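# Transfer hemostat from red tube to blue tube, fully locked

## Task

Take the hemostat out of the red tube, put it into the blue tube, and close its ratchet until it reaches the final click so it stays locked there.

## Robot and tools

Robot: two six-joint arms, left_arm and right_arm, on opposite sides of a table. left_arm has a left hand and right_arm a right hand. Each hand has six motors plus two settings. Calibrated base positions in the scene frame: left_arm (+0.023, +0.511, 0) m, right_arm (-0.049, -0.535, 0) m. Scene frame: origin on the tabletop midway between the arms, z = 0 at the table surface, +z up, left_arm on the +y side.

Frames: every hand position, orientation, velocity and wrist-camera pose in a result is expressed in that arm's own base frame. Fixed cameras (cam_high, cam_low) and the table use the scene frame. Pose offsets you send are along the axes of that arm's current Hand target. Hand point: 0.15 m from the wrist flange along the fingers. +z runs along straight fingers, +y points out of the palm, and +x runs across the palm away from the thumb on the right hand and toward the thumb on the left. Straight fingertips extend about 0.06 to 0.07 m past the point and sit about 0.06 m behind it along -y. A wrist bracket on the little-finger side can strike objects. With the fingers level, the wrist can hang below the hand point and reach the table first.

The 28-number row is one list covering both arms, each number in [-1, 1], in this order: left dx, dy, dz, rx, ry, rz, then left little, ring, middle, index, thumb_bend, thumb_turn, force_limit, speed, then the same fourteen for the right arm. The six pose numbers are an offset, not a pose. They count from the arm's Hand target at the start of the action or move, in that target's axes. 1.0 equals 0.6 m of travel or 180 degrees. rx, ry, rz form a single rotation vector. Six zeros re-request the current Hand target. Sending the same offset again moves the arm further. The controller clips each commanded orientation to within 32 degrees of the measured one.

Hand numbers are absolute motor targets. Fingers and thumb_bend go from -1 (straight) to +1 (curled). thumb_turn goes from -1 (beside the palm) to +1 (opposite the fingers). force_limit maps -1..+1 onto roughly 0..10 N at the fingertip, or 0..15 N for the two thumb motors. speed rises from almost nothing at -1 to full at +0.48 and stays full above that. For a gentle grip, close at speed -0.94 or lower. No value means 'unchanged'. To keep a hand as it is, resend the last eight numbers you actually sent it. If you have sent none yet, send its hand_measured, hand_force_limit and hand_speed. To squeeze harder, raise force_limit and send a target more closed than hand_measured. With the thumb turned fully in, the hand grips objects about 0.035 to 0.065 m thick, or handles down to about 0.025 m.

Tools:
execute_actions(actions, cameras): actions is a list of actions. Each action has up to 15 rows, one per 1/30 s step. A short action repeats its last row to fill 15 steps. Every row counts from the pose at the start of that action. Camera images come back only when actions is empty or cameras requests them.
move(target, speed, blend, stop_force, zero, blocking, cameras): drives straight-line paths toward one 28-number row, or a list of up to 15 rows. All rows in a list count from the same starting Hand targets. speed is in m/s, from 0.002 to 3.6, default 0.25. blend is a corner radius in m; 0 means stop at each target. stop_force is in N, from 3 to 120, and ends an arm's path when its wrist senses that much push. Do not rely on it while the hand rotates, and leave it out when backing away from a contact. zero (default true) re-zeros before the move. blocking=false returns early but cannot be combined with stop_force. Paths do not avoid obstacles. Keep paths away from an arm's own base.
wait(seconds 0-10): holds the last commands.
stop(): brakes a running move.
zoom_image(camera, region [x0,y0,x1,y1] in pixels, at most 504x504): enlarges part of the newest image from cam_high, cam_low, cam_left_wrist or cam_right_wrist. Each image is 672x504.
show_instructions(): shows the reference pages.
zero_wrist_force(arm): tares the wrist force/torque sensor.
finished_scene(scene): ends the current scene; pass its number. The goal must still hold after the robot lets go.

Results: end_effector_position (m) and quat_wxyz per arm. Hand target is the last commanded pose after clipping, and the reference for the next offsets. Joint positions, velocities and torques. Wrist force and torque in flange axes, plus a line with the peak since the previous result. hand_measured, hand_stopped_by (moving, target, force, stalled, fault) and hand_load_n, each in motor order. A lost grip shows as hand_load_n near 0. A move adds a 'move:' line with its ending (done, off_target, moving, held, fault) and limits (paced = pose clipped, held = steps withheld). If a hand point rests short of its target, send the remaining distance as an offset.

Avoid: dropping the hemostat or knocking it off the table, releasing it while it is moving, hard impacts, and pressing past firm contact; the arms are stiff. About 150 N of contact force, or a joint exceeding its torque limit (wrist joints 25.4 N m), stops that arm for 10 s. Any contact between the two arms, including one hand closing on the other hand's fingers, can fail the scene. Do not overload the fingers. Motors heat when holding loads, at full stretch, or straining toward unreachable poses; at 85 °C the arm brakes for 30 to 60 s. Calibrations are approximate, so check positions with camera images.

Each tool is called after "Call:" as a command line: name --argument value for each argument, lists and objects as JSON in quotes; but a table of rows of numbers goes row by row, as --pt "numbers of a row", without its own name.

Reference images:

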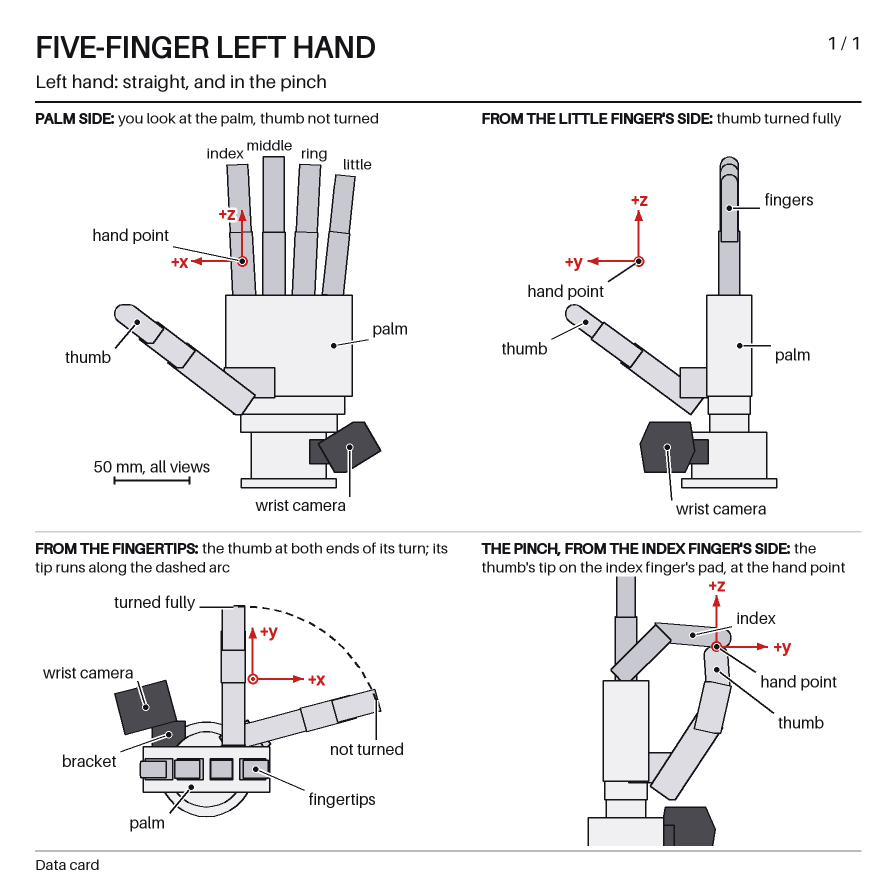

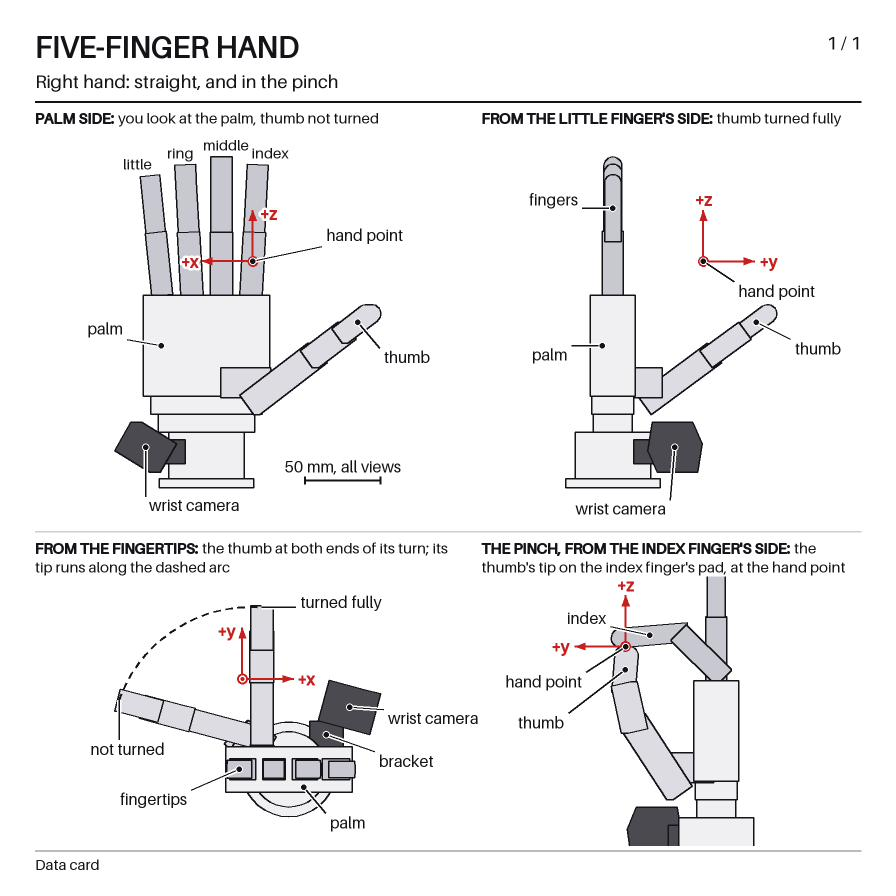

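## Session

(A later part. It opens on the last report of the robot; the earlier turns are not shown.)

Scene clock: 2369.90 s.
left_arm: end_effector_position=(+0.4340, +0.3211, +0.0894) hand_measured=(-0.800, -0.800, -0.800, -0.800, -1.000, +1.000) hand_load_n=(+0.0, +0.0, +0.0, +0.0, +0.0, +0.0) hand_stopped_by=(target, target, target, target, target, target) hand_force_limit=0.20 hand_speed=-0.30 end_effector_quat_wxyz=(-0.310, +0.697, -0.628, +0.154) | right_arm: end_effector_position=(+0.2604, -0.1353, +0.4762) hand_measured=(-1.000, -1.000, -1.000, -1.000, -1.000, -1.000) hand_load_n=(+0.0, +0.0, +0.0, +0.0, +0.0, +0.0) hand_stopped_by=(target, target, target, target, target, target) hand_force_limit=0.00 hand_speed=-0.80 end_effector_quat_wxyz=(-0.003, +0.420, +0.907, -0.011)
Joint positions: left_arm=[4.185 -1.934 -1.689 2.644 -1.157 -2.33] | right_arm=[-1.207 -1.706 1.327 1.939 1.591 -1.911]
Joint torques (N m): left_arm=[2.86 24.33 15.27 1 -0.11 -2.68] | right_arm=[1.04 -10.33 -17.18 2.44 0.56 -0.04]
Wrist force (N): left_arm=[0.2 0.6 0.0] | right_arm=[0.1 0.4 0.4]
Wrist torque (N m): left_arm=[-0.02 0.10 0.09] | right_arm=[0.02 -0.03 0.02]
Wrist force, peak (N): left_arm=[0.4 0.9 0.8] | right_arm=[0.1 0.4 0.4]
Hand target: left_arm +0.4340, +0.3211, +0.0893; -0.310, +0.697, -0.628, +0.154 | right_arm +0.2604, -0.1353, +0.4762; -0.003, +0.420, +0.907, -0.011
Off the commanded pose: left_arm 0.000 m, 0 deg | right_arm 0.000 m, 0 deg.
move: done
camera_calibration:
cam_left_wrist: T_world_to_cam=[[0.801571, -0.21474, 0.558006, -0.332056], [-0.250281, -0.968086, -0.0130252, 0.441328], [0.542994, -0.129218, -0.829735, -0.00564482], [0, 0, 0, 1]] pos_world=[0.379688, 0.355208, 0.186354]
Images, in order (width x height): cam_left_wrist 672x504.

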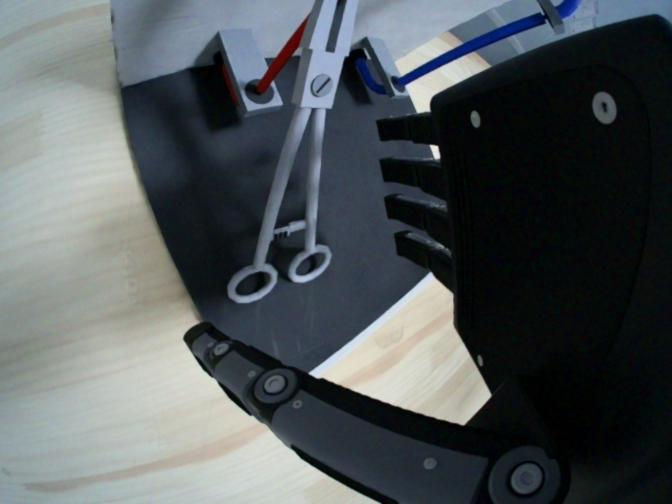

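Call:
zoom_image --camera "cam_left_wrist" --region '[210, 60, 430, 320]'

Call:
move --target '[0, -0.06, -0.10, 0, 0, 0, -0.8, -0.8, -0.8, -0.8, -1, 1, 0.2, -0.3, 0, 0, 0, 0, 0, 0, -1, -1, -1, -1, -1, -1, 0, -0.8]' --cameras '["cam_left_wrist"]' --speed 0.1

Call:
zoom_image --camera "cam_left_wrist" --region '[160, 10, 420, 270]'

Scaled by 1.938 from the camera's 672x504 image, which has a finer 960x720 frame.

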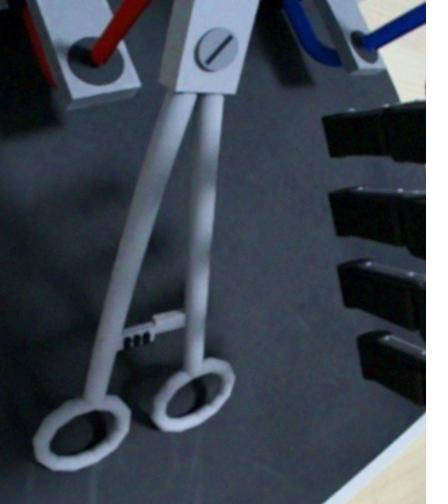

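Scene clock: 2385.13 s.
left_arm: end_effector_position=(+0.4259, +0.3075, +0.1574) hand_measured=(-0.800, -0.800, -0.800, -0.800, -1.000, +1.000) hand_load_n=(+0.0, -0.5, +0.0, +0.0, +0.0, +0.0) hand_stopped_by=(target, target, target, target, target, target) hand_force_limit=0.20 hand_speed=-0.30 end_effector_quat_wxyz=(-0.311, +0.697, -0.628, +0.154) | right_arm: end_effector_position=(+0.2604, -0.1353, +0.4762) hand_measured=(-1.000, -1.000, -1.000, -1.000, -1.000, -1.000) hand_load_n=(+0.0, +0.0, +0.0, +0.0, +0.0, +0.0) hand_stopped_by=(target, target, target, target, target, target) hand_force_limit=0.00 hand_speed=-0.80 end_effector_quat_wxyz=(-0.003, +0.420, +0.907, -0.011)
Joint positions: left_arm=[4.185 -1.836 -1.634 2.491 -1.157 -2.33] | right_arm=[-1.207 -1.706 1.327 1.939 1.591 -1.911]
Joint torques (N m): left_arm=[11.6 29.39 4.11 -0.93 1.85 2.37] | right_arm=[1.26 -11.05 -17 2.32 0.34 -0.2]
Wrist force (N): left_arm=[0.4 0.9 0.2] | right_arm=[-0.2 0.0 0.1]
Wrist torque (N m): left_arm=[0.00 0.06 0.05] | right_arm=[-0.01 0.03 -0.01]
Wrist force, peak (N): left_arm=[0.4 1.5 1.0] | right_arm=[-0.2 0.1 0.5]
Hand target: left_arm +0.4258, +0.3074, +0.1574; -0.310, +0.697, -0.628, +0.154 | right_arm +0.2604, -0.1353, +0.4762; -0.003, +0.420, +0.907, -0.011
Off the commanded pose: left_arm 0.000 m, 0 deg | right_arm 0.000 m, 0 deg.
move: done
camera_calibration:
cam_left_wrist: T_world_to_cam=[[0.801569, -0.214797, 0.557987, -0.366379], [-0.250274, -0.968086, -0.0131364, 0.427022], [0.543001, -0.12912, -0.829746, 0.0535217], [0, 0, 0, 1]] pos_world=[0.371488, 0.341608, 0.254454]
Images, in order (width x height): cam_left_wrist 672x504.

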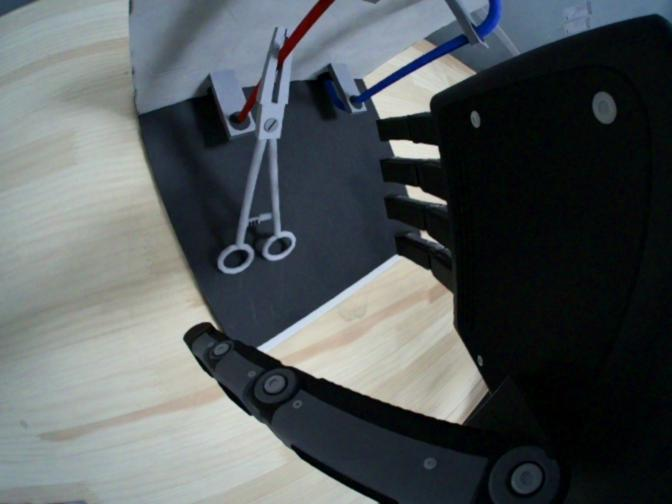

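Scaled by 1.938 from the camera's 672x504 image, which has a finer 960x720 frame.

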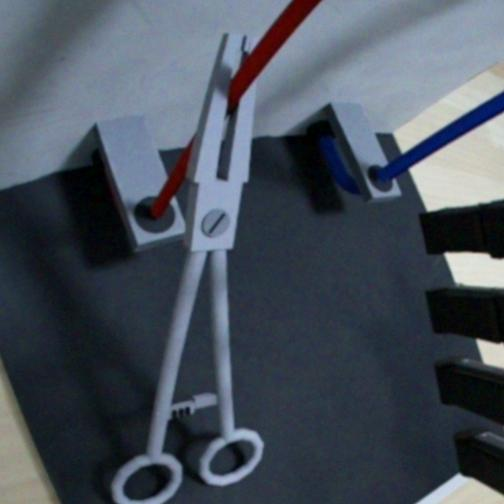

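Call:
move --pt "-0.1022 -0.057 -0.242 0 0 0 -0.8 -0.8 -0.8 -0.8 -1 1 0.2 -0.3 0 0 0 0 0 0 -1 -1 -1 -1 -1 -1 0 -0.8" --pt "-0.1022 -0.057 -0.242 0.2611 -0.2665 -0.817 0.16 0.16 0.16 0.16 -1 1 0.2 -0.3 0 0 0 0 0 0 -1 -1 -1 -1 -1 -1 0 -0.8" --cameras '["cam_left_wrist", "cam_high"]' --speed 0.3

Scene clock: 2487.77 s.
left_arm: end_effector_position=(+0.3546, +0.3329, +0.2999) hand_measured=(+0.160, +0.160, +0.160, +0.160, -1.000, +1.000) hand_load_n=(+0.0, +0.0, +0.0, +0.0, +0.0, +0.0) hand_stopped_by=(target, target, target, target, target, target) hand_force_limit=0.20 hand_speed=-0.30 end_effector_quat_wxyz=(-0.295, +0.631, +0.661, +0.279) | right_arm: end_effector_position=(+0.2604, -0.1353, +0.4762) hand_measured=(-1.000, -1.000, -1.000, -1.000, -1.000, -1.000) hand_load_n=(+0.0, +0.0, +0.0, +0.0, +0.0, +0.0) hand_stopped_by=(target, target, target, target, target, target) hand_force_limit=0.00 hand_speed=-0.80 end_effector_quat_wxyz=(-0.003, +0.420, +0.907, -0.011)
Joint positions: left_arm=[3.945 -1.563 -1.79 2.431 -2.144 -5.329] | right_arm=[-1.207 -1.706 1.327 1.939 1.591 -1.911]
Joint torques (N m): left_arm=[11.42 19.95 9.5 -2.77 -0.97 -2.76] | right_arm=[0.7 -11.18 -16.81 2.49 0.47 0.14]
Wrist force (N): left_arm=[0.4 1.2 0.4] | right_arm=[0.0 0.0 0.4]
Wrist torque (N m): left_arm=[0.23 -0.02 -0.04] | right_arm=[-0.03 -0.02 0.00]
Wrist force, peak (N): left_arm=[1.2 1.3 2.1] | right_arm=[-0.3 -0.1 0.5]
Hand target: left_arm +0.3546, +0.3329, +0.2999; -0.295, +0.631, +0.661, +0.279 | right_arm +0.2604, -0.1353, +0.4762; -0.003, +0.420, +0.907, -0.011
Off the commanded pose: left_arm 0.000 m, 0 deg | right_arm 0.000 m, 0 deg.
move: done
camera_calibration:
cam_left_wrist: T_world_to_cam=[[-0.976632, 0.122658, 0.176482, 0.249347], [0.208247, 0.337024, 0.918176, -0.440632], [0.053143, 0.933472, -0.354692, -0.108827], [0, 0, 0, 1]] pos_world=[0.341064, 0.219506, 0.321973]
Images, in order (width x height): cam_high 672x504, cam_left_wrist 672x504.

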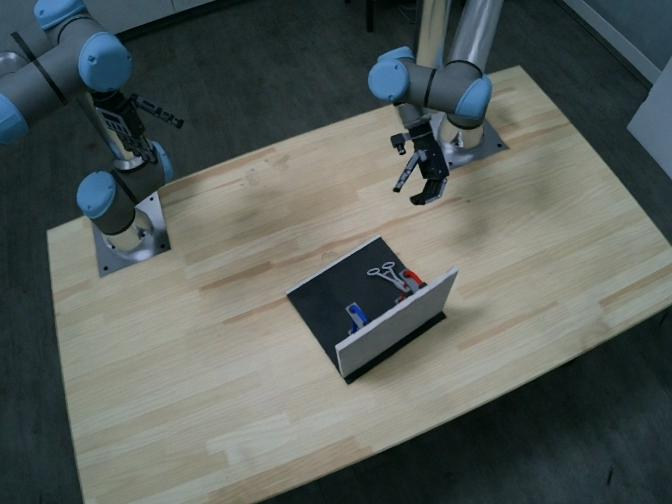

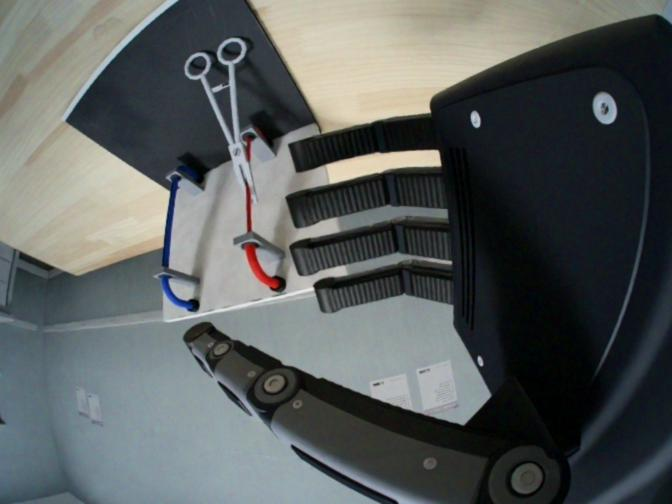

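Call:
zoom_image --camera "cam_left_wrist" --region '[150, 10, 330, 320]'

Call:
zoom_image --camera "cam_left_wrist" --region '[170, 20, 280, 130]'

Call:
zoom_image --camera "cam_left_wrist" --region '[200, 100, 310, 210]'

Scaled by 1.626 from the camera's 672x504 image, which has a finer 960x720 frame.

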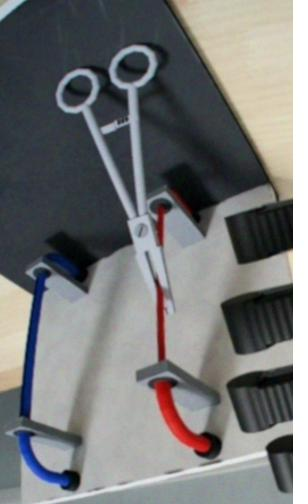

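Scaled by 4.582 from the camera's 672x504 image, which has a finer 960x720 frame.

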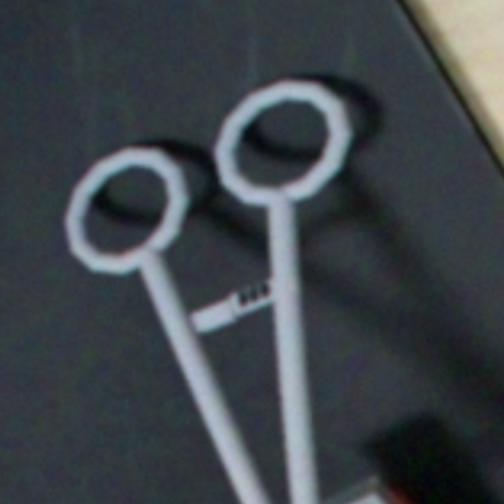

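Scaled by 4.582 from the camera's 672x504 image, which has a finer 960x720 frame.

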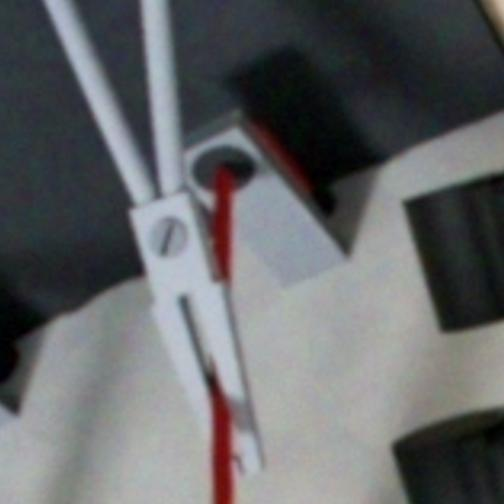

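Call:
move --target '[-0.131, 0.0253, 0.2513, 0, 0, 0, 0.16, 0.16, 0.16, 0.16, -1, 1, 0.2, -0.3, 0, 0, 0, 0, 0, 0, -1, -1, -1, -1, -1, -1, 0, -0.8]' --cameras '["cam_left_wrist"]' --speed 0.15

Call:
zoom_image --camera "cam_left_wrist" --region '[80, 20, 330, 330]'

Scene clock: 2505.13 s.
left_arm: end_effector_position=(+0.3664, +0.3928, +0.1405) hand_measured=(+0.160, +0.160, +0.160, +0.160, -1.000, +1.000) hand_load_n=(+0.0, +0.0, +0.0, +0.0, +0.0, -0.5) hand_stopped_by=(target, target, target, target, target, target) hand_force_limit=0.20 hand_speed=-0.30 end_effector_quat_wxyz=(-0.295, +0.631, +0.661, +0.279) | right_arm: end_effector_position=(+0.2604, -0.1353, +0.4762) hand_measured=(-1.000, -1.000, -1.000, -1.000, -1.000, -1.000) hand_load_n=(+0.5, +0.0, +0.0, +0.0, +0.0, +0.0) hand_stopped_by=(target, target, target, target, target, target) hand_force_limit=0.00 hand_speed=-0.80 end_effector_quat_wxyz=(-0.003, +0.420, +0.907, -0.011)
Joint positions: left_arm=[4.04 -1.803 -1.956 2.881 -2.084 -5.242] | right_arm=[-1.207 -1.706 1.327 1.939 1.591 -1.911]
Joint torques (N m): left_arm=[-12.94 18.6 27.43 1.11 -2.51 -2.68] | right_arm=[0.79 -11.37 -16.5 2.37 0.23 0.04]
Wrist force (N): left_arm=[0.4 2.1 0.4] | right_arm=[-0.1 0.2 0.2]
Wrist torque (N m): left_arm=[0.36 -0.03 -0.11] | right_arm=[0.01 0.01 0.00]
Wrist force, peak (N): left_arm=[-0.4 1.9 1.5] | right_arm=[-0.2 0.1 0.5]
Hand target: left_arm +0.3665, +0.3928, +0.1405; -0.295, +0.631, +0.661, +0.279 | right_arm +0.2604, -0.1353, +0.4762; -0.003, +0.420, +0.907, -0.011
Off the commanded pose: left_arm 0.000 m, 0 deg | right_arm 0.000 m, 0 deg.
move: done
camera_calibration:
cam_left_wrist: T_world_to_cam=[[-0.976601, 0.122571, 0.176712, 0.281632], [0.208442, 0.337211, 0.918064, -0.317024], [0.0529393, 0.933416, -0.354869, -0.22179], [0, 0, 0, 1]] pos_world=[0.352865, 0.279406, 0.162574]
Images, in order (width x height): cam_left_wrist 672x504.

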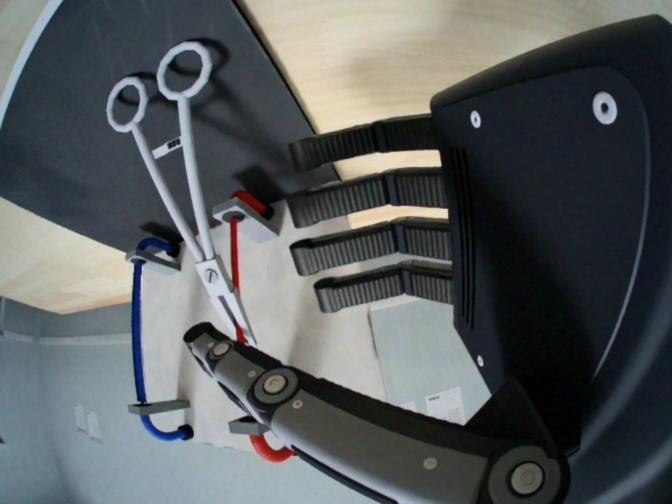

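Scaled by 1.626 from the camera's 672x504 image, which has a finer 960x720 frame.

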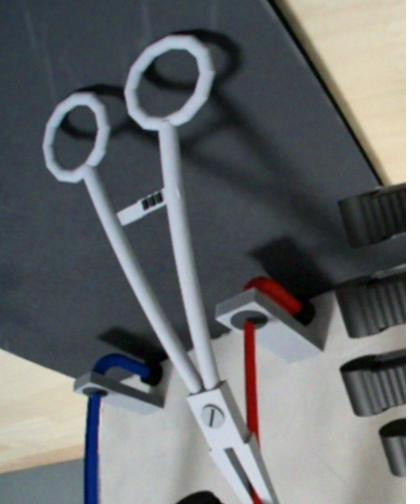

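Call:
move --pt "-0.032 0.0183 0.0522 0 0 0 0.16 0.16 0.16 0.16 -1 1 0.2 -0.3 0 0 0 0 0 0 -1 -1 -1 -1 -1 -1 0 -0.8" --pt "-0.032 0.135 0.0522 0 0 0 0.16 0.16 0.16 0.16 -1 1 0.2 -0.3 0 0 0 0 0 0 -1 -1 -1 -1 -1 -1 0 -0.8" --cameras '["cam_left_wrist", "cam_high"]' --speed '[0.08, 0.04]' --stop_force 8

Call:
zoom_image --camera "cam_left_wrist" --region '[180, 80, 460, 360]'

Scene clock: 2545.43 s.
left_arm: end_effector_position=(+0.4468, +0.4070, +0.1050) hand_measured=(+0.160, +0.160, +0.160, +0.160, -1.000, +1.000) hand_load_n=(+0.0, +0.0, +0.0, +2.0, +0.0, +0.0) hand_stopped_by=(target, target, target, target, target, target) hand_force_limit=0.20 hand_speed=-0.30 end_effector_quat_wxyz=(-0.295, +0.631, +0.661, +0.279) | right_arm: end_effector_position=(+0.2604, -0.1353, +0.4762) hand_measured=(-1.000, -1.000, -1.000, -1.000, -1.000, -1.000) hand_load_n=(+0.0, +0.0, +0.0, +0.0, +0.0, +0.0) hand_stopped_by=(target, target, target, target, target, target) hand_force_limit=0.00 hand_speed=-0.80 end_effector_quat_wxyz=(-0.003, +0.420, +0.907, -0.011)
Joint positions: left_arm=[3.909 -2.032 -1.75 2.841 -2.165 -5.363] | right_arm=[-1.207 -1.706 1.327 1.939 1.591 -1.911]
Joint torques (N m): left_arm=[11.98 42.44 2.4 1.24 0.81 2.57] | right_arm=[1.59 -11.53 -16.84 2.2 0.2 0.21]
Wrist force (N): left_arm=[-1.2 0.6 1.0] | right_arm=[0.0 0.1 0.2]
Wrist torque (N m): left_arm=[0.29 0.05 -0.08] | right_arm=[0.00 0.00 0.01]
Wrist force, peak (N): left_arm=[-2.2 -4.5 1.0] | right_arm=[-0.2 0.3 0.5]
Hand target: left_arm +0.4468, +0.4070, +0.1050; -0.295, +0.631, +0.661, +0.279 | right_arm +0.2604, -0.1353, +0.4762; -0.003, +0.420, +0.907, -0.011
Off the commanded pose: left_arm 0.000 m, 0 deg | right_arm 0.000 m, 0 deg.
move: done
camera_calibration:
cam_left_wrist: T_world_to_cam=[[-0.976632, 0.122658, 0.176482, 0.36467], [0.208247, 0.337024, 0.918176, -0.305979], [0.053143, 0.933472, -0.354692, -0.252084], [0, 0, 0, 1]] pos_world=[0.433264, 0.293706, 0.127173]
Images, in order (width x height): cam_high 672x504, cam_left_wrist 672x504.

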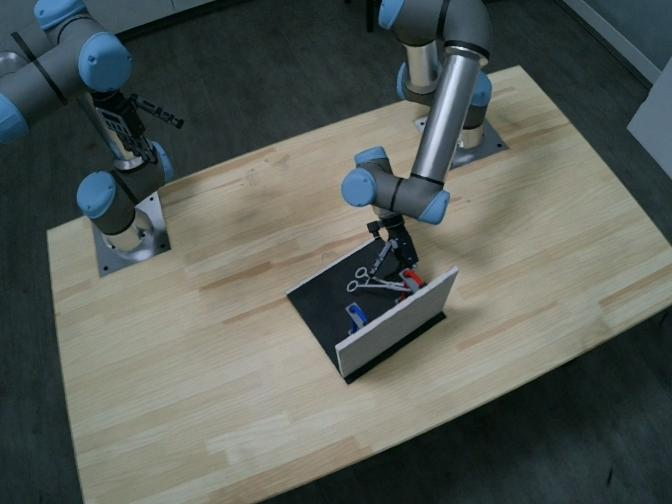

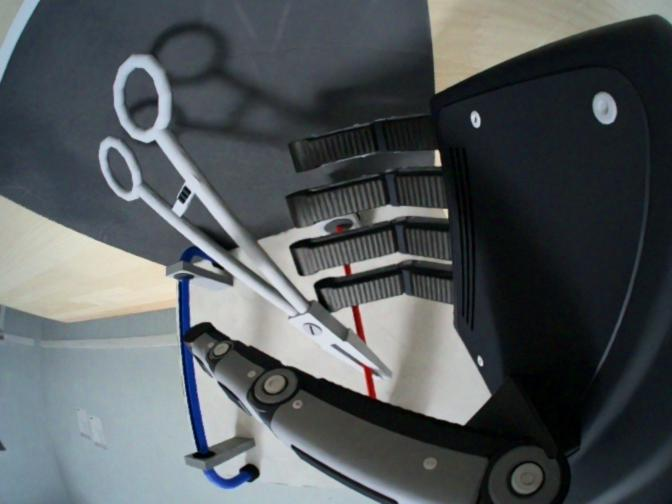

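Scaled by 1.800 from the camera's 672x504 image, which has a finer 960x720 frame.

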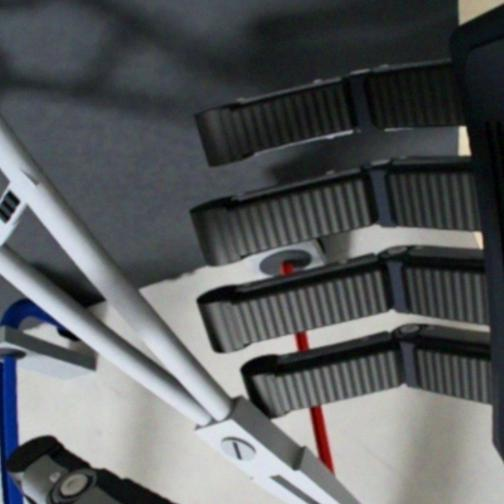

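Call:
move --target '[0, -0.1, 0, 0, 0, 0, 0.16, 0.16, 0.16, 0.16, -1, 1, 0.2, -0.3, 0, 0, 0, 0, 0, 0, -1, -1, -1, -1, -1, -1, 0, -0.8]' --cameras '["cam_left_wrist"]' --speed 0.1

Call:
zoom_image --camera "cam_left_wrist" --region '[50, 30, 350, 330]'

Scene clock: 2556.10 s.
left_arm: end_effector_position=(+0.3869, +0.4042, +0.1052) hand_measured=(+0.160, +0.160, +0.160, +0.160, -1.000, +1.000) hand_load_n=(+0.0, +0.0, +0.0, +0.0, +0.0, +0.0) hand_stopped_by=(target, target, target, target, target, target) hand_force_limit=0.20 hand_speed=-0.30 end_effector_quat_wxyz=(-0.295, +0.631, +0.661, +0.279) | right_arm: end_effector_position=(+0.2604, -0.1353, +0.4762) hand_measured=(-1.000, -1.000, -1.000, -1.000, -1.000, -1.000) hand_load_n=(+0.0, +0.0, +0.5, +0.0, +0.0, +0.0) hand_stopped_by=(target, target, target, target, target, target) hand_force_limit=0.00 hand_speed=-0.80 end_effector_quat_wxyz=(-0.003, +0.420, +0.907, -0.011)
Joint positions: left_arm=[4.016 -1.91 -1.924 2.946 -2.1 -5.264] | right_arm=[-1.207 -1.706 1.327 1.939 1.591 -1.911]
Joint torques (N m): left_arm=[-6.21 30.63 16.13 -1.98 -2.02 -2.07] | right_arm=[1.01 -11.32 -17.22 2.33 0.71 -0.02]
Wrist force (N): left_arm=[0.3 1.7 0.5] | right_arm=[-0.1 0.0 0.3]
Wrist torque (N m): left_arm=[0.30 -0.03 -0.03] | right_arm=[-0.02 0.01 0.00]
Wrist force, peak (N): left_arm=[-0.9 1.3 1.7] | right_arm=[0.1 0.2 0.6]
Hand target: left_arm +0.3869, +0.4042, +0.1052; -0.295, +0.631, +0.661, +0.279 | right_arm +0.2604, -0.1353, +0.4762; -0.003, +0.420, +0.907, -0.011
Off the commanded pose: left_arm 0.000 m, 0 deg | right_arm 0.000 m, 0 deg.
move: done
camera_calibration:
cam_left_wrist: T_world_to_cam=[[-0.976637, 0.122567, 0.176516, 0.306435], [0.208248, 0.337044, 0.918169, -0.292604], [0.0530433, 0.933477, -0.354694, -0.246117], [0, 0, 0, 1]] pos_world=[0.373264, 0.290806, 0.127273]
Images, in order (width x height): cam_left_wrist 672x504.

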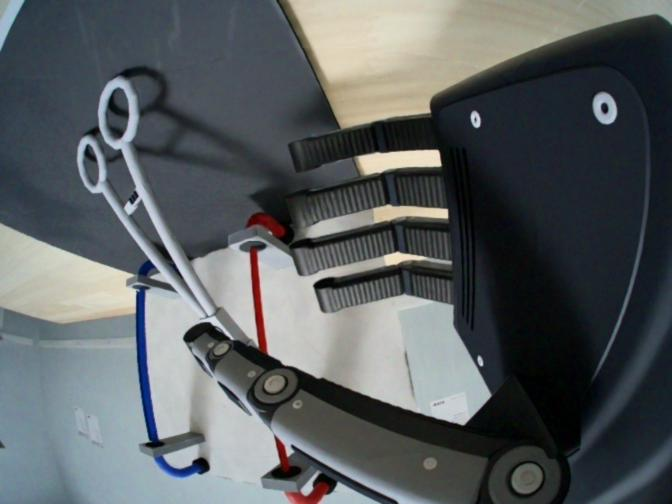

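Scaled by 1.680 from the camera's 672x504 image, which has a finer 960x720 frame.

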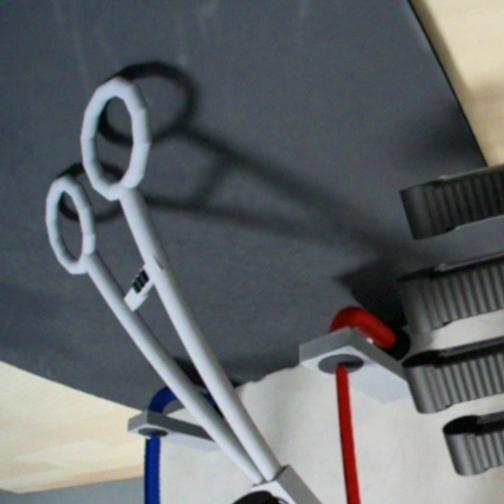

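Call:
move --target '[0.0, -0.06, -0.08, 0, 0, 0, 0.16, 0.16, 0.16, 0.16, -1, 1, 0.2, -0.3, 0, 0, 0, 0, 0, 0, -1, -1, -1, -1, -1, -1, 0, -0.8]' --cameras '["cam_left_wrist"]' --speed 0.15

Call:
zoom_image --camera "cam_left_wrist" --region '[50, 30, 350, 330]'

Scene clock: 2564.27 s.
left_arm: end_effector_position=(+0.3527, +0.3669, +0.1374) hand_measured=(+0.160, +0.160, +0.160, +0.160, -1.000, +1.000) hand_load_n=(+0.0, +0.0, +0.0, +0.0, +0.0, +0.0) hand_stopped_by=(target, target, target, target, target, target) hand_force_limit=0.20 hand_speed=-0.30 end_effector_quat_wxyz=(-0.295, +0.631, +0.661, +0.279) | right_arm: end_effector_position=(+0.2604, -0.1353, +0.4762) hand_measured=(-1.000, -1.000, -1.000, -1.000, -1.000, -1.000) hand_load_n=(+0.0, +0.0, +0.0, +0.0, +0.0, +0.0) hand_stopped_by=(target, target, target, target, target, target) hand_force_limit=0.00 hand_speed=-0.80 end_effector_quat_wxyz=(-0.003, +0.420, +0.907, -0.011)
Joint positions: left_arm=[4.023 -1.754 -2.029 2.899 -2.095 -5.257] | right_arm=[-1.207 -1.706 1.327 1.939 1.591 -1.911]
Joint torques (N m): left_arm=[-2.68 30.69 20.1 0.3 -1.03 -0.42] | right_arm=[0.87 -11.75 -16.81 2.53 0.21 -0.05]
Wrist force (N): left_arm=[0.4 1.9 0.6] | right_arm=[0.0 0.0 0.2]
Wrist torque (N m): left_arm=[0.33 -0.02 -0.13] | right_arm=[-0.01 0.00 0.00]
Wrist force, peak (N): left_arm=[0.3 2.9 1.1] | right_arm=[-0.2 0.2 0.6]
Hand target: left_arm +0.3527, +0.3669, +0.1374; -0.295, +0.631, +0.661, +0.279 | right_arm +0.2604, -0.1353, +0.4762; -0.003, +0.420, +0.907, -0.011
Off the commanded pose: left_arm 0.000 m, 0 deg | right_arm 0.000 m, 0 deg.
move: done
camera_calibration:
cam_left_wrist: T_world_to_cam=[[-0.976609, 0.122709, 0.17657, 0.271948], [0.208352, 0.337097, 0.918126, -0.30263], [0.0531408, 0.933439, -0.354779, -0.198043], [0, 0, 0, 1]] pos_world=[0.339164, 0.253506, 0.159573]
Images, in order (width x height): cam_left_wrist 672x504.

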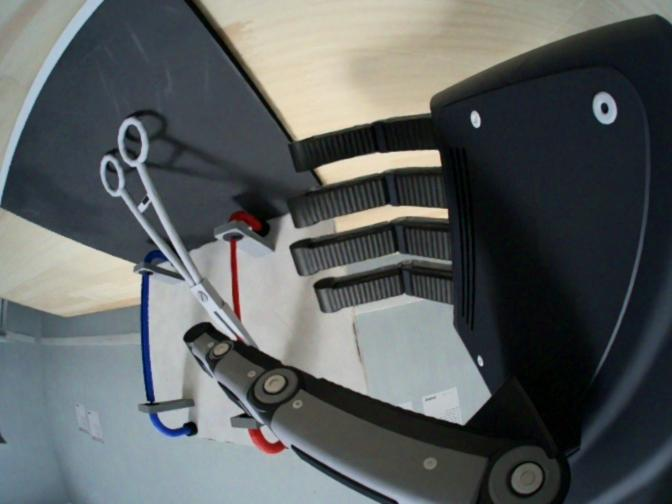

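Scaled by 1.680 from the camera's 672x504 image, which has a finer 960x720 frame.

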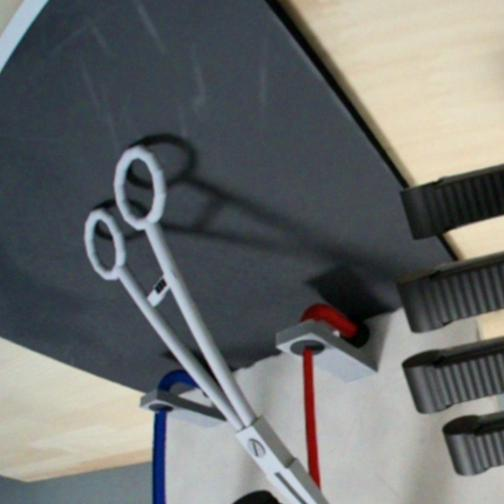

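Call:
move --pt "-0.0552 0.0608 0.0455 0.0847 0.0163 -0.1027 0.0 0.0 0.0 0.0 -1 1 0.2 -0.3 0 0 0 0 0 0 -1 -1 -1 -1 -1 -1 0 -0.8" --cameras '["cam_left_wrist"]' --speed 0.1

Call:
zoom_image --camera "cam_left_wrist" --region '[80, 30, 380, 330]'

Scene clock: 2657.43 s.
left_arm: end_effector_position=(+0.3892, +0.3667, +0.0945) hand_measured=(+0.000, +0.000, +0.000, +0.000, -1.000, +1.000) hand_load_n=(+0.0, +0.0, +0.0, +0.0, +0.0, -0.5) hand_stopped_by=(target, target, target, target, target, target) hand_force_limit=0.20 hand_speed=-0.30 end_effector_quat_wxyz=(-0.344, +0.465, +0.777, +0.249) | right_arm: end_effector_position=(+0.2604, -0.1353, +0.4762) hand_measured=(-1.000, -1.000, -1.000, -1.000, -1.000, -1.000) hand_load_n=(+0.0, +0.0, +0.0, +0.0, +0.0, +0.0) hand_stopped_by=(target, target, target, target, target, target) hand_force_limit=0.00 hand_speed=-0.80 end_effector_quat_wxyz=(-0.003, +0.420, +0.907, -0.011)
Joint positions: left_arm=[3.779 -2.149 -1.734 2.584 -2.416 -6.015] | right_arm=[-1.207 -1.706 1.327 1.939 1.591 -1.911]
Joint torques (N m): left_arm=[12.24 34.38 1.31 -1.42 0.19 -1.32] | right_arm=[0.76 -10.42 -17.33 2.21 0.28 0.17]
Wrist force (N): left_arm=[0.1 1.2 0.3] | right_arm=[-0.1 0.2 0.3]
Wrist torque (N m): left_arm=[0.24 0.03 -0.15] | right_arm=[0.01 0.00 0.01]
Wrist force, peak (N): left_arm=[0.3 2.4 0.3] | right_arm=[0.0 0.3 0.6]
Hand target: left_arm +0.3891, +0.3667, +0.0944; -0.344, +0.465, +0.777, +0.249 | right_arm +0.2604, -0.1353, +0.4762; -0.003, +0.420, +0.907, -0.011
Off the commanded pose: left_arm 0.000 m, 0 deg | right_arm 0.000 m, 0 deg.
move: done
camera_calibration:
cam_left_wrist: T_world_to_cam=[[-0.95028, -0.289613, 0.114417, 0.46197], [0.0127358, 0.330978, 0.943552, -0.194746], [-0.311135, 0.898097, -0.310834, -0.0644364], [0, 0, 0, 1]] pos_world=[0.421433, 0.25612, 0.110867]
Images, in order (width x height): cam_left_wrist 672x504.

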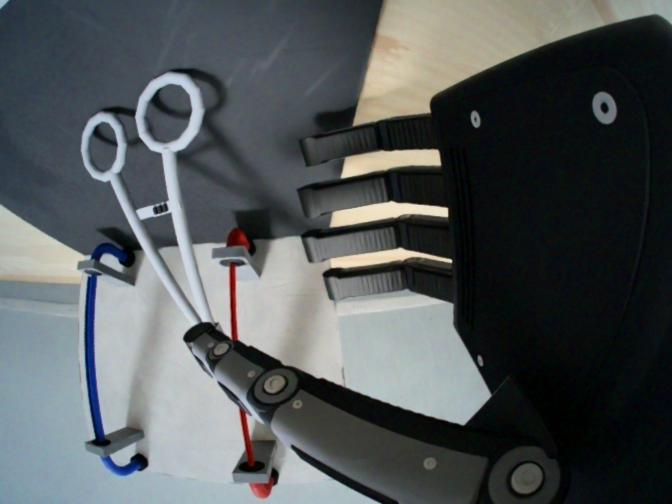

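Scaled by 1.680 from the camera's 672x504 image, which has a finer 960x720 frame.

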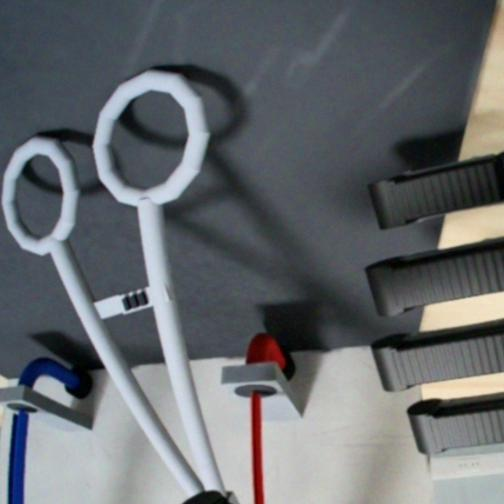

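Call:
move --pt "0 -0.05 -0.22 0 0 0 0.0 0.0 0.0 0.0 -1 1 0.2 -0.3 0 0 0 0 0 0 -1 -1 -1 -1 -1 -1 0 -0.8" --pt "0 -0.05 -0.22 0 0 0.667 0.0 0.0 0.0 0.0 -1 1 0.2 -0.3 0 0 0 0 0 0 -1 -1 -1 -1 -1 -1 0 -0.8" --pt "0 -0.05 -0.22 0 0 -0.667 0.0 0.0 0.0 0.0 -1 1 0.2 -0.3 0 0 0 0 0 0 -1 -1 -1 -1 -1 -1 0 -0.8" --pt "0 -0.05 -0.22 0 0 0 0.0 0.0 0.0 0.0 -1 1 0.2 -0.3 0 0 0 0 0 0 -1 -1 -1 -1 -1 -1 0 -0.8" --cameras '["cam_left_wrist"]' --speed '[0.2, 0.5, 0.5, 0.5]' --blend '[0, 0.02, 0.02, 0]'

Scene clock: 2693.87 s.
left_arm: end_effector_position=(+0.4021, +0.2601, +0.1768) hand_measured=(+0.000, +0.000, +0.000, +0.000, -1.000, +1.000) hand_load_n=(+0.0, +0.0, +0.0, +0.0, +0.0, -0.5) hand_stopped_by=(target, target, target, target, target, target) hand_force_limit=0.20 hand_speed=-0.30 end_effector_quat_wxyz=(-0.344, +0.465, +0.777, +0.249) end_effector_velocity=(+0.001, +0.000, +0.001) end_effector_angular_velocity=(+0.001, +0.001, -0.004) | right_arm: end_effector_position=(+0.2604, -0.1353, +0.4762) hand_measured=(-1.000, -1.000, -1.000, -1.000, -1.000, -1.000) hand_load_n=(+0.0, +0.0, +0.0, +0.0, +0.0, +0.0) hand_stopped_by=(target, target, target, target, target, target) hand_force_limit=0.00 hand_speed=-0.80 end_effector_quat_wxyz=(-0.003, +0.420, +0.907, -0.011)
Joint positions: left_arm=[3.543 -2.054 -1.715 2.194 -2.448 -0.092] | right_arm=[-1.207 -1.706 1.327 1.939 1.591 -1.911]
Joint velocities: left_arm=[-0.001 0.001 0.002 0 -0.001 0.005] | right_arm=[within noise]
Joint torques (N m): left_arm=[-13.2 28 25.26 -4.38 -1.94 2.7] | right_arm=[1.17 -12.57 -16.84 2.44 0.28 -0.19]
Wrist force (N): left_arm=[0.1 1.3 0.3] | right_arm=[0.1 0.2 0.2]
Wrist torque (N m): left_arm=[0.24 0.00 -0.04] | right_arm=[0.01 -0.03 0.02]
Wrist force, peak (N): left_arm=[-0.1 2.4 0.2] | right_arm=[0.1 0.0 0.6]
Hand target: left_arm +0.4022, +0.2601, +0.1768; -0.344, +0.465, +0.777, +0.249 | right_arm +0.2604, -0.1353, +0.4762; -0.003, +0.420, +0.907, -0.011
Off the commanded pose: left_arm 0.000 m, 0 deg | right_arm 0.000 m, 0 deg.
move: done
camera_calibration:
cam_left_wrist: T_world_to_cam=[[-0.950118, -0.290244, 0.114162, 0.434125], [0.0122188, 0.331115, 0.943511, -0.237198], [-0.31165, 0.897842, -0.311052, 0.0611736], [0, 0, 0, 1]] pos_world=[0.434433, 0.149618, 0.193266]
Images, in order (width x height): cam_left_wrist 672x504.

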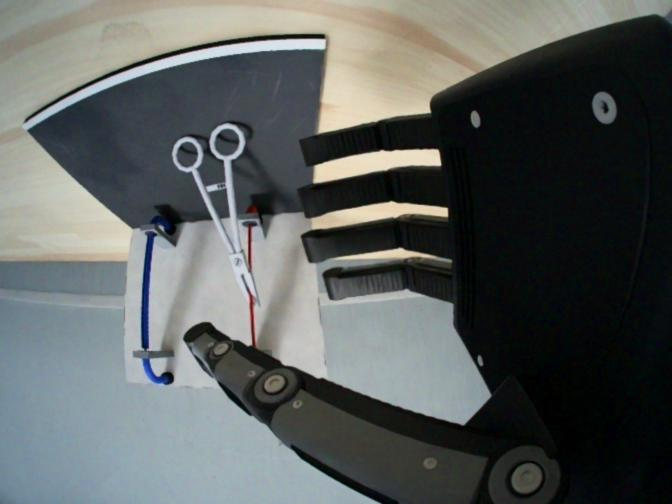

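Call:
zoom_image --camera "cam_left_wrist" --region '[150, 100, 350, 330]'

Scaled by 2.191 from the camera's 672x504 image, which has a finer 960x720 frame.

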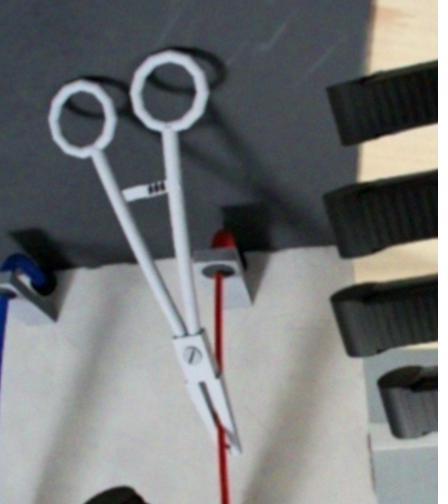

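Call:
move --target '[0.02, 0.04, 0.1, -0.012, -0.0508, 0.0414, 0.0, 0.0, 0.0, 0.0, -1, 1, 0.2, -0.3, 0, 0, 0, 0, 0, 0, -1, -1, -1, -1, -1, -1, 0, -0.8]' --cameras '["cam_left_wrist"]' --speed 0.15

Call:
zoom_image --camera "cam_left_wrist" --region '[100, 100, 350, 350]'

Scene clock: 2749.47 s.
left_arm: end_effector_position=(+0.4016, +0.3197, +0.1494) hand_measured=(+0.000, +0.000, +0.000, +0.000, -1.000, +1.000) hand_load_n=(+0.0, +0.0, +0.0, +0.0, +0.5, +0.0) hand_stopped_by=(target, target, target, target, target, target) hand_force_limit=0.20 hand_speed=-0.30 end_effector_quat_wxyz=(-0.288, +0.539, +0.765, +0.203) | right_arm: end_effector_position=(+0.2604, -0.1353, +0.4762) hand_measured=(-1.000, -1.000, -1.000, -1.000, -1.000, -1.000) hand_load_n=(+0.0, +0.0, +0.0, +0.0, +0.0, +0.0) hand_stopped_by=(target, target, target, target, target, target) hand_force_limit=0.00 hand_speed=-0.80 end_effector_quat_wxyz=(-0.003, +0.420, +0.907, -0.011)
Joint positions: left_arm=[3.751 -1.986 -1.726 2.369 -2.26 0.348] | right_arm=[-1.207 -1.706 1.327 1.939 1.591 -1.911]
Joint torques (N m): left_arm=[5.35 24.62 11.16 -3.15 -0.28 2.68] | right_arm=[-0.12 -11.07 -15.97 2.47 0.37 0.15]
Wrist force (N): left_arm=[0.2 1.4 0.4] | right_arm=[-0.2 0.1 0.3]
Wrist torque (N m): left_arm=[0.23 -0.02 0.02] | right_arm=[-0.01 0.02 0.00]
Wrist force, peak (N): left_arm=[0.9 1.4 1.1] | right_arm=[-0.1 0.0 0.6]
Hand target: left_arm +0.4015, +0.3197, +0.1493; -0.288, +0.539, +0.765, +0.203 | right_arm +0.2604, -0.1353, +0.4762; -0.003, +0.420, +0.907, -0.011
Off the commanded pose: left_arm 0.000 m, 0 deg | right_arm 0.000 m, 0 deg.
move: done
camera_calibration:
cam_left_wrist: T_world_to_cam=[[-0.977159, -0.14876, 0.151761, 0.414043], [0.0626317, 0.480818, 0.874581, -0.288887], [-0.203072, 0.864109, -0.460518, -0.0115427], [0, 0, 0, 1]] pos_world=[0.420335, 0.210469, 0.184504]
Images, in order (width x height): cam_left_wrist 672x504.

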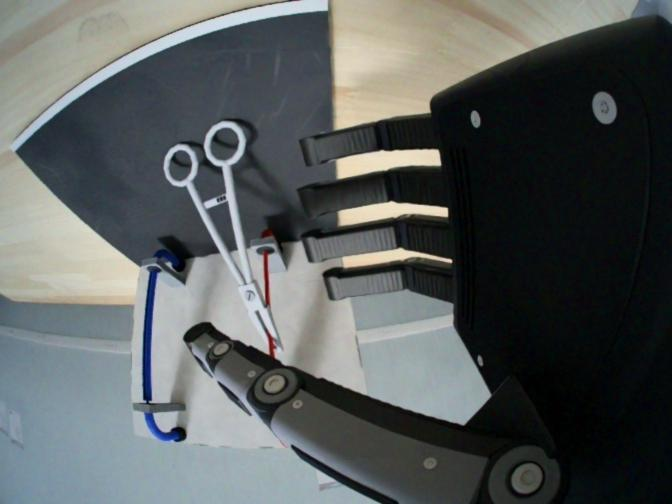

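Scaled by 2.016 from the camera's 672x504 image, which has a finer 960x720 frame.

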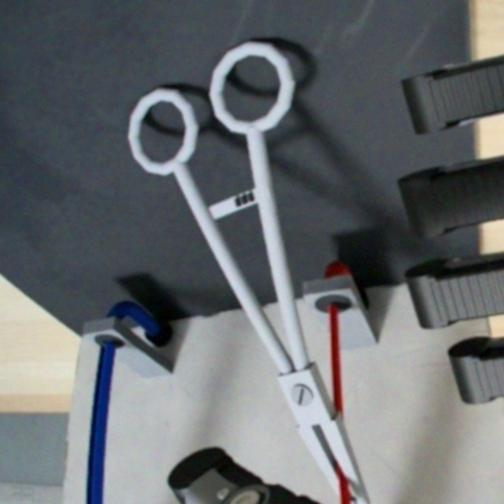

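Call:
move --pt "0.0183 0.0203 0.1298 0.0297 0.0285 -0.0115 0.0 0.0 0.0 0.0 -1 1 0.2 -0.3 0 0 0 0 0 0 -1 -1 -1 -1 -1 -1 0 -0.8" --cameras '["cam_left_wrist"]' --speed 0.1

Call:
zoom_image --camera "cam_left_wrist" --region '[60, 50, 360, 350]'

Scene clock: 2810.87 s.
left_arm: end_effector_position=(+0.3930, +0.3800, +0.0980) hand_measured=(+0.000, +0.000, +0.000, +0.000, -1.000, +1.000) hand_load_n=(+0.0, +0.0, +0.0, +0.0, +0.0, -0.5) hand_stopped_by=(target, target, target, target, target, target) hand_force_limit=0.20 hand_speed=-0.30 end_effector_quat_wxyz=(-0.343, +0.502, +0.770, +0.196) | right_arm: end_effector_position=(+0.2604, -0.1353, +0.4762) hand_measured=(-1.000, -1.000, -1.000, -1.000, -1.000, -1.000) hand_load_n=(+0.0, +0.0, +0.0, +0.0, +0.0, +0.0) hand_stopped_by=(target, target, target, target, target, target) hand_force_limit=0.00 hand_speed=-0.80 end_effector_quat_wxyz=(-0.003, +0.420, +0.907, -0.011)
Joint positions: left_arm=[3.818 -2.157 -1.661 2.457 -2.361 0.348] | right_arm=[-1.207 -1.706 1.327 1.939 1.591 -1.911]
Joint torques (N m): left_arm=[-13.2 33.99 -0.1 -3.54 -0.34 -1.92] | right_arm=[1.23 -10.99 -17.47 2.3 0.39 0.25]
Wrist force (N): left_arm=[0.3 1.2 0.5] | right_arm=[0.1 0.1 0.5]
Wrist torque (N m): left_arm=[0.21 -0.03 0.00] | right_arm=[-0.02 -0.03 0.01]
Wrist force, peak (N): left_arm=[-0.2 1.8 1.5] | right_arm=[-0.1 0.3 0.6]
Hand target: left_arm +0.3930, +0.3800, +0.0979; -0.343, +0.502, +0.770, +0.196 | right_arm +0.2604, -0.1353, +0.4762; -0.003, +0.420, +0.907, -0.011
Off the commanded pose: left_arm 0.000 m, 0 deg | right_arm 0.000 m, 0 deg.
move: done
camera_calibration:
cam_left_wrist: T_world_to_cam=[[-0.946245, -0.24658, 0.209331, 0.441863], [0.0879314, 0.426701, 0.900108, -0.264245], [-0.311271, 0.870129, -0.382081, -0.056469], [0, 0, 0, 1]] pos_world=[0.423769, 0.270844, 0.123778]
Images, in order (width x height): cam_left_wrist 672x504.

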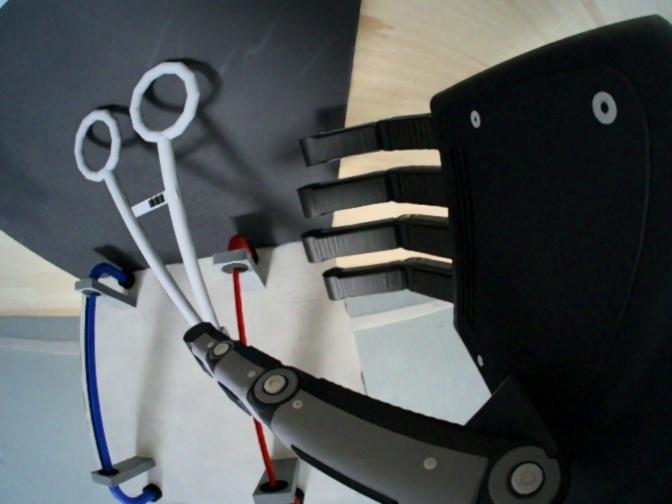

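Scaled by 1.680 from the camera's 672x504 image, which has a finer 960x720 frame.

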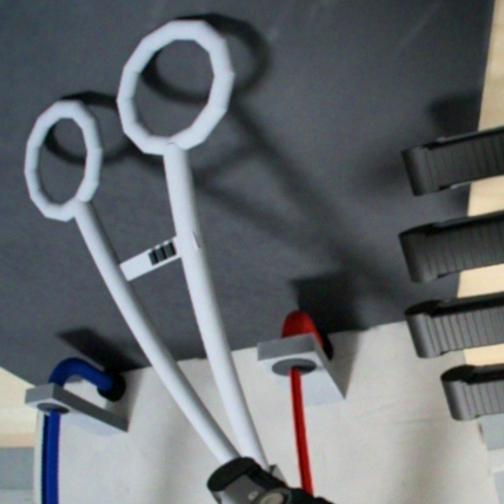

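Call:
move --pt "0.0 0.125 0.0 0 0 0 0.0 0.0 0.0 0.0 -1 1 0.2 -0.3 0 0 0 0 0 0 -1 -1 -1 -1 -1 -1 0 -0.8" --cameras '["cam_left_wrist", "cam_high"]' --speed 0.04 --stop_force 5

Call:
zoom_image --camera "cam_left_wrist" --region '[180, 80, 460, 360]'

Scene clock: 2828.57 s.
left_arm: end_effector_position=(+0.4610, +0.4114, +0.0948) hand_measured=(+0.000, +0.000, +0.000, +0.000, -1.000, +1.000) hand_load_n=(+0.0, +0.0, +0.0, +0.0, +0.0, +0.0) hand_stopped_by=(target, target, target, target, target, target) hand_force_limit=0.20 hand_speed=-0.30 end_effector_quat_wxyz=(-0.343, +0.502, +0.770, +0.196) | right_arm: end_effector_position=(+0.2604, -0.1353, +0.4762) hand_measured=(-1.000, -1.000, -1.000, -1.000, -1.000, -1.000) hand_load_n=(+0.0, +0.0, +0.0, +0.5, +0.0, +0.0) hand_stopped_by=(target, target, target, target, target, target) hand_force_limit=0.00 hand_speed=-0.80 end_effector_quat_wxyz=(-0.003, +0.420, +0.907, -0.011)
Joint positions: left_arm=[3.783 -2.316 -1.392 2.312 -2.368 0.3] | right_arm=[-1.207 -1.706 1.327 1.939 1.591 -1.911]
Joint torques (N m): left_arm=[12.05 51.98 1.1 0.03 -1.11 2.7] | right_arm=[0.25 -11.68 -17.08 2.35 0.29 0.02]
Wrist force (N): left_arm=[0.0 1.7 0.3] | right_arm=[0.1 0.0 0.3]
Wrist torque (N m): left_arm=[0.29 0.00 -0.06] | right_arm=[-0.02 -0.03 0.01]
Wrist force, peak (N): left_arm=[0.2 2.2 0.4] | right_arm=[-0.2 0.3 0.6]
Hand target: left_arm +0.4610, +0.4114, +0.0948; -0.343, +0.502, +0.770, +0.196 | right_arm +0.2604, -0.1353, +0.4762; -0.003, +0.420, +0.907, -0.011
Off the commanded pose: left_arm 0.000 m, 0 deg | right_arm 0.000 m, 0 deg.
move: done
camera_calibration:
cam_left_wrist: T_world_to_cam=[[-0.946249, -0.246377, 0.209551, 0.514535], [0.0882037, 0.426762, 0.900052, -0.280889], [-0.311181, 0.870157, -0.382091, -0.063899], [0, 0, 0, 1]] pos_world=[0.491769, 0.302244, 0.120579]
Images, in order (width x height): cam_high 672x504, cam_left_wrist 672x504.

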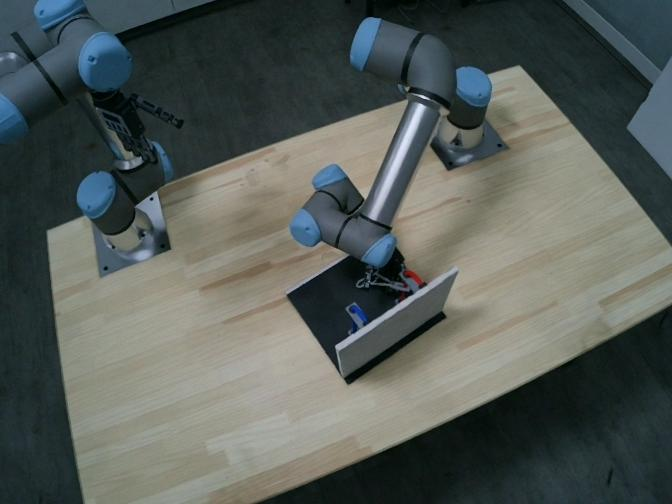

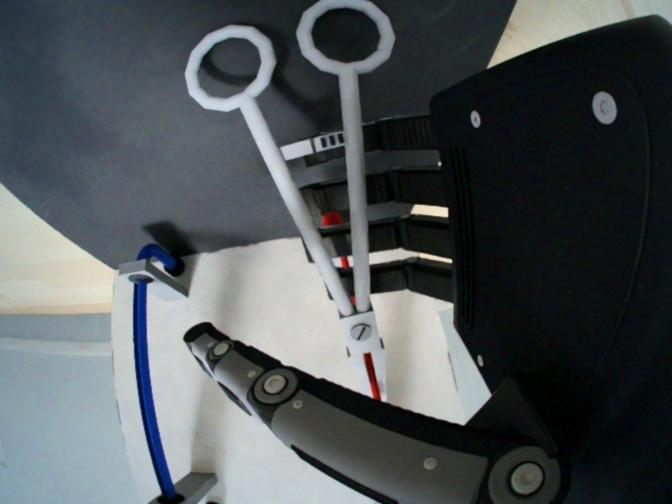

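Scaled by 1.800 from the camera's 672x504 image, which has a finer 960x720 frame.

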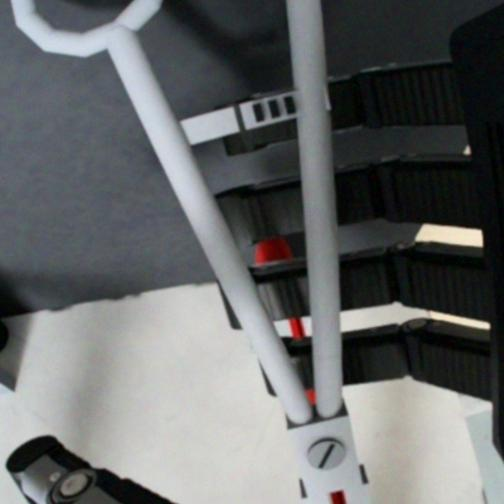

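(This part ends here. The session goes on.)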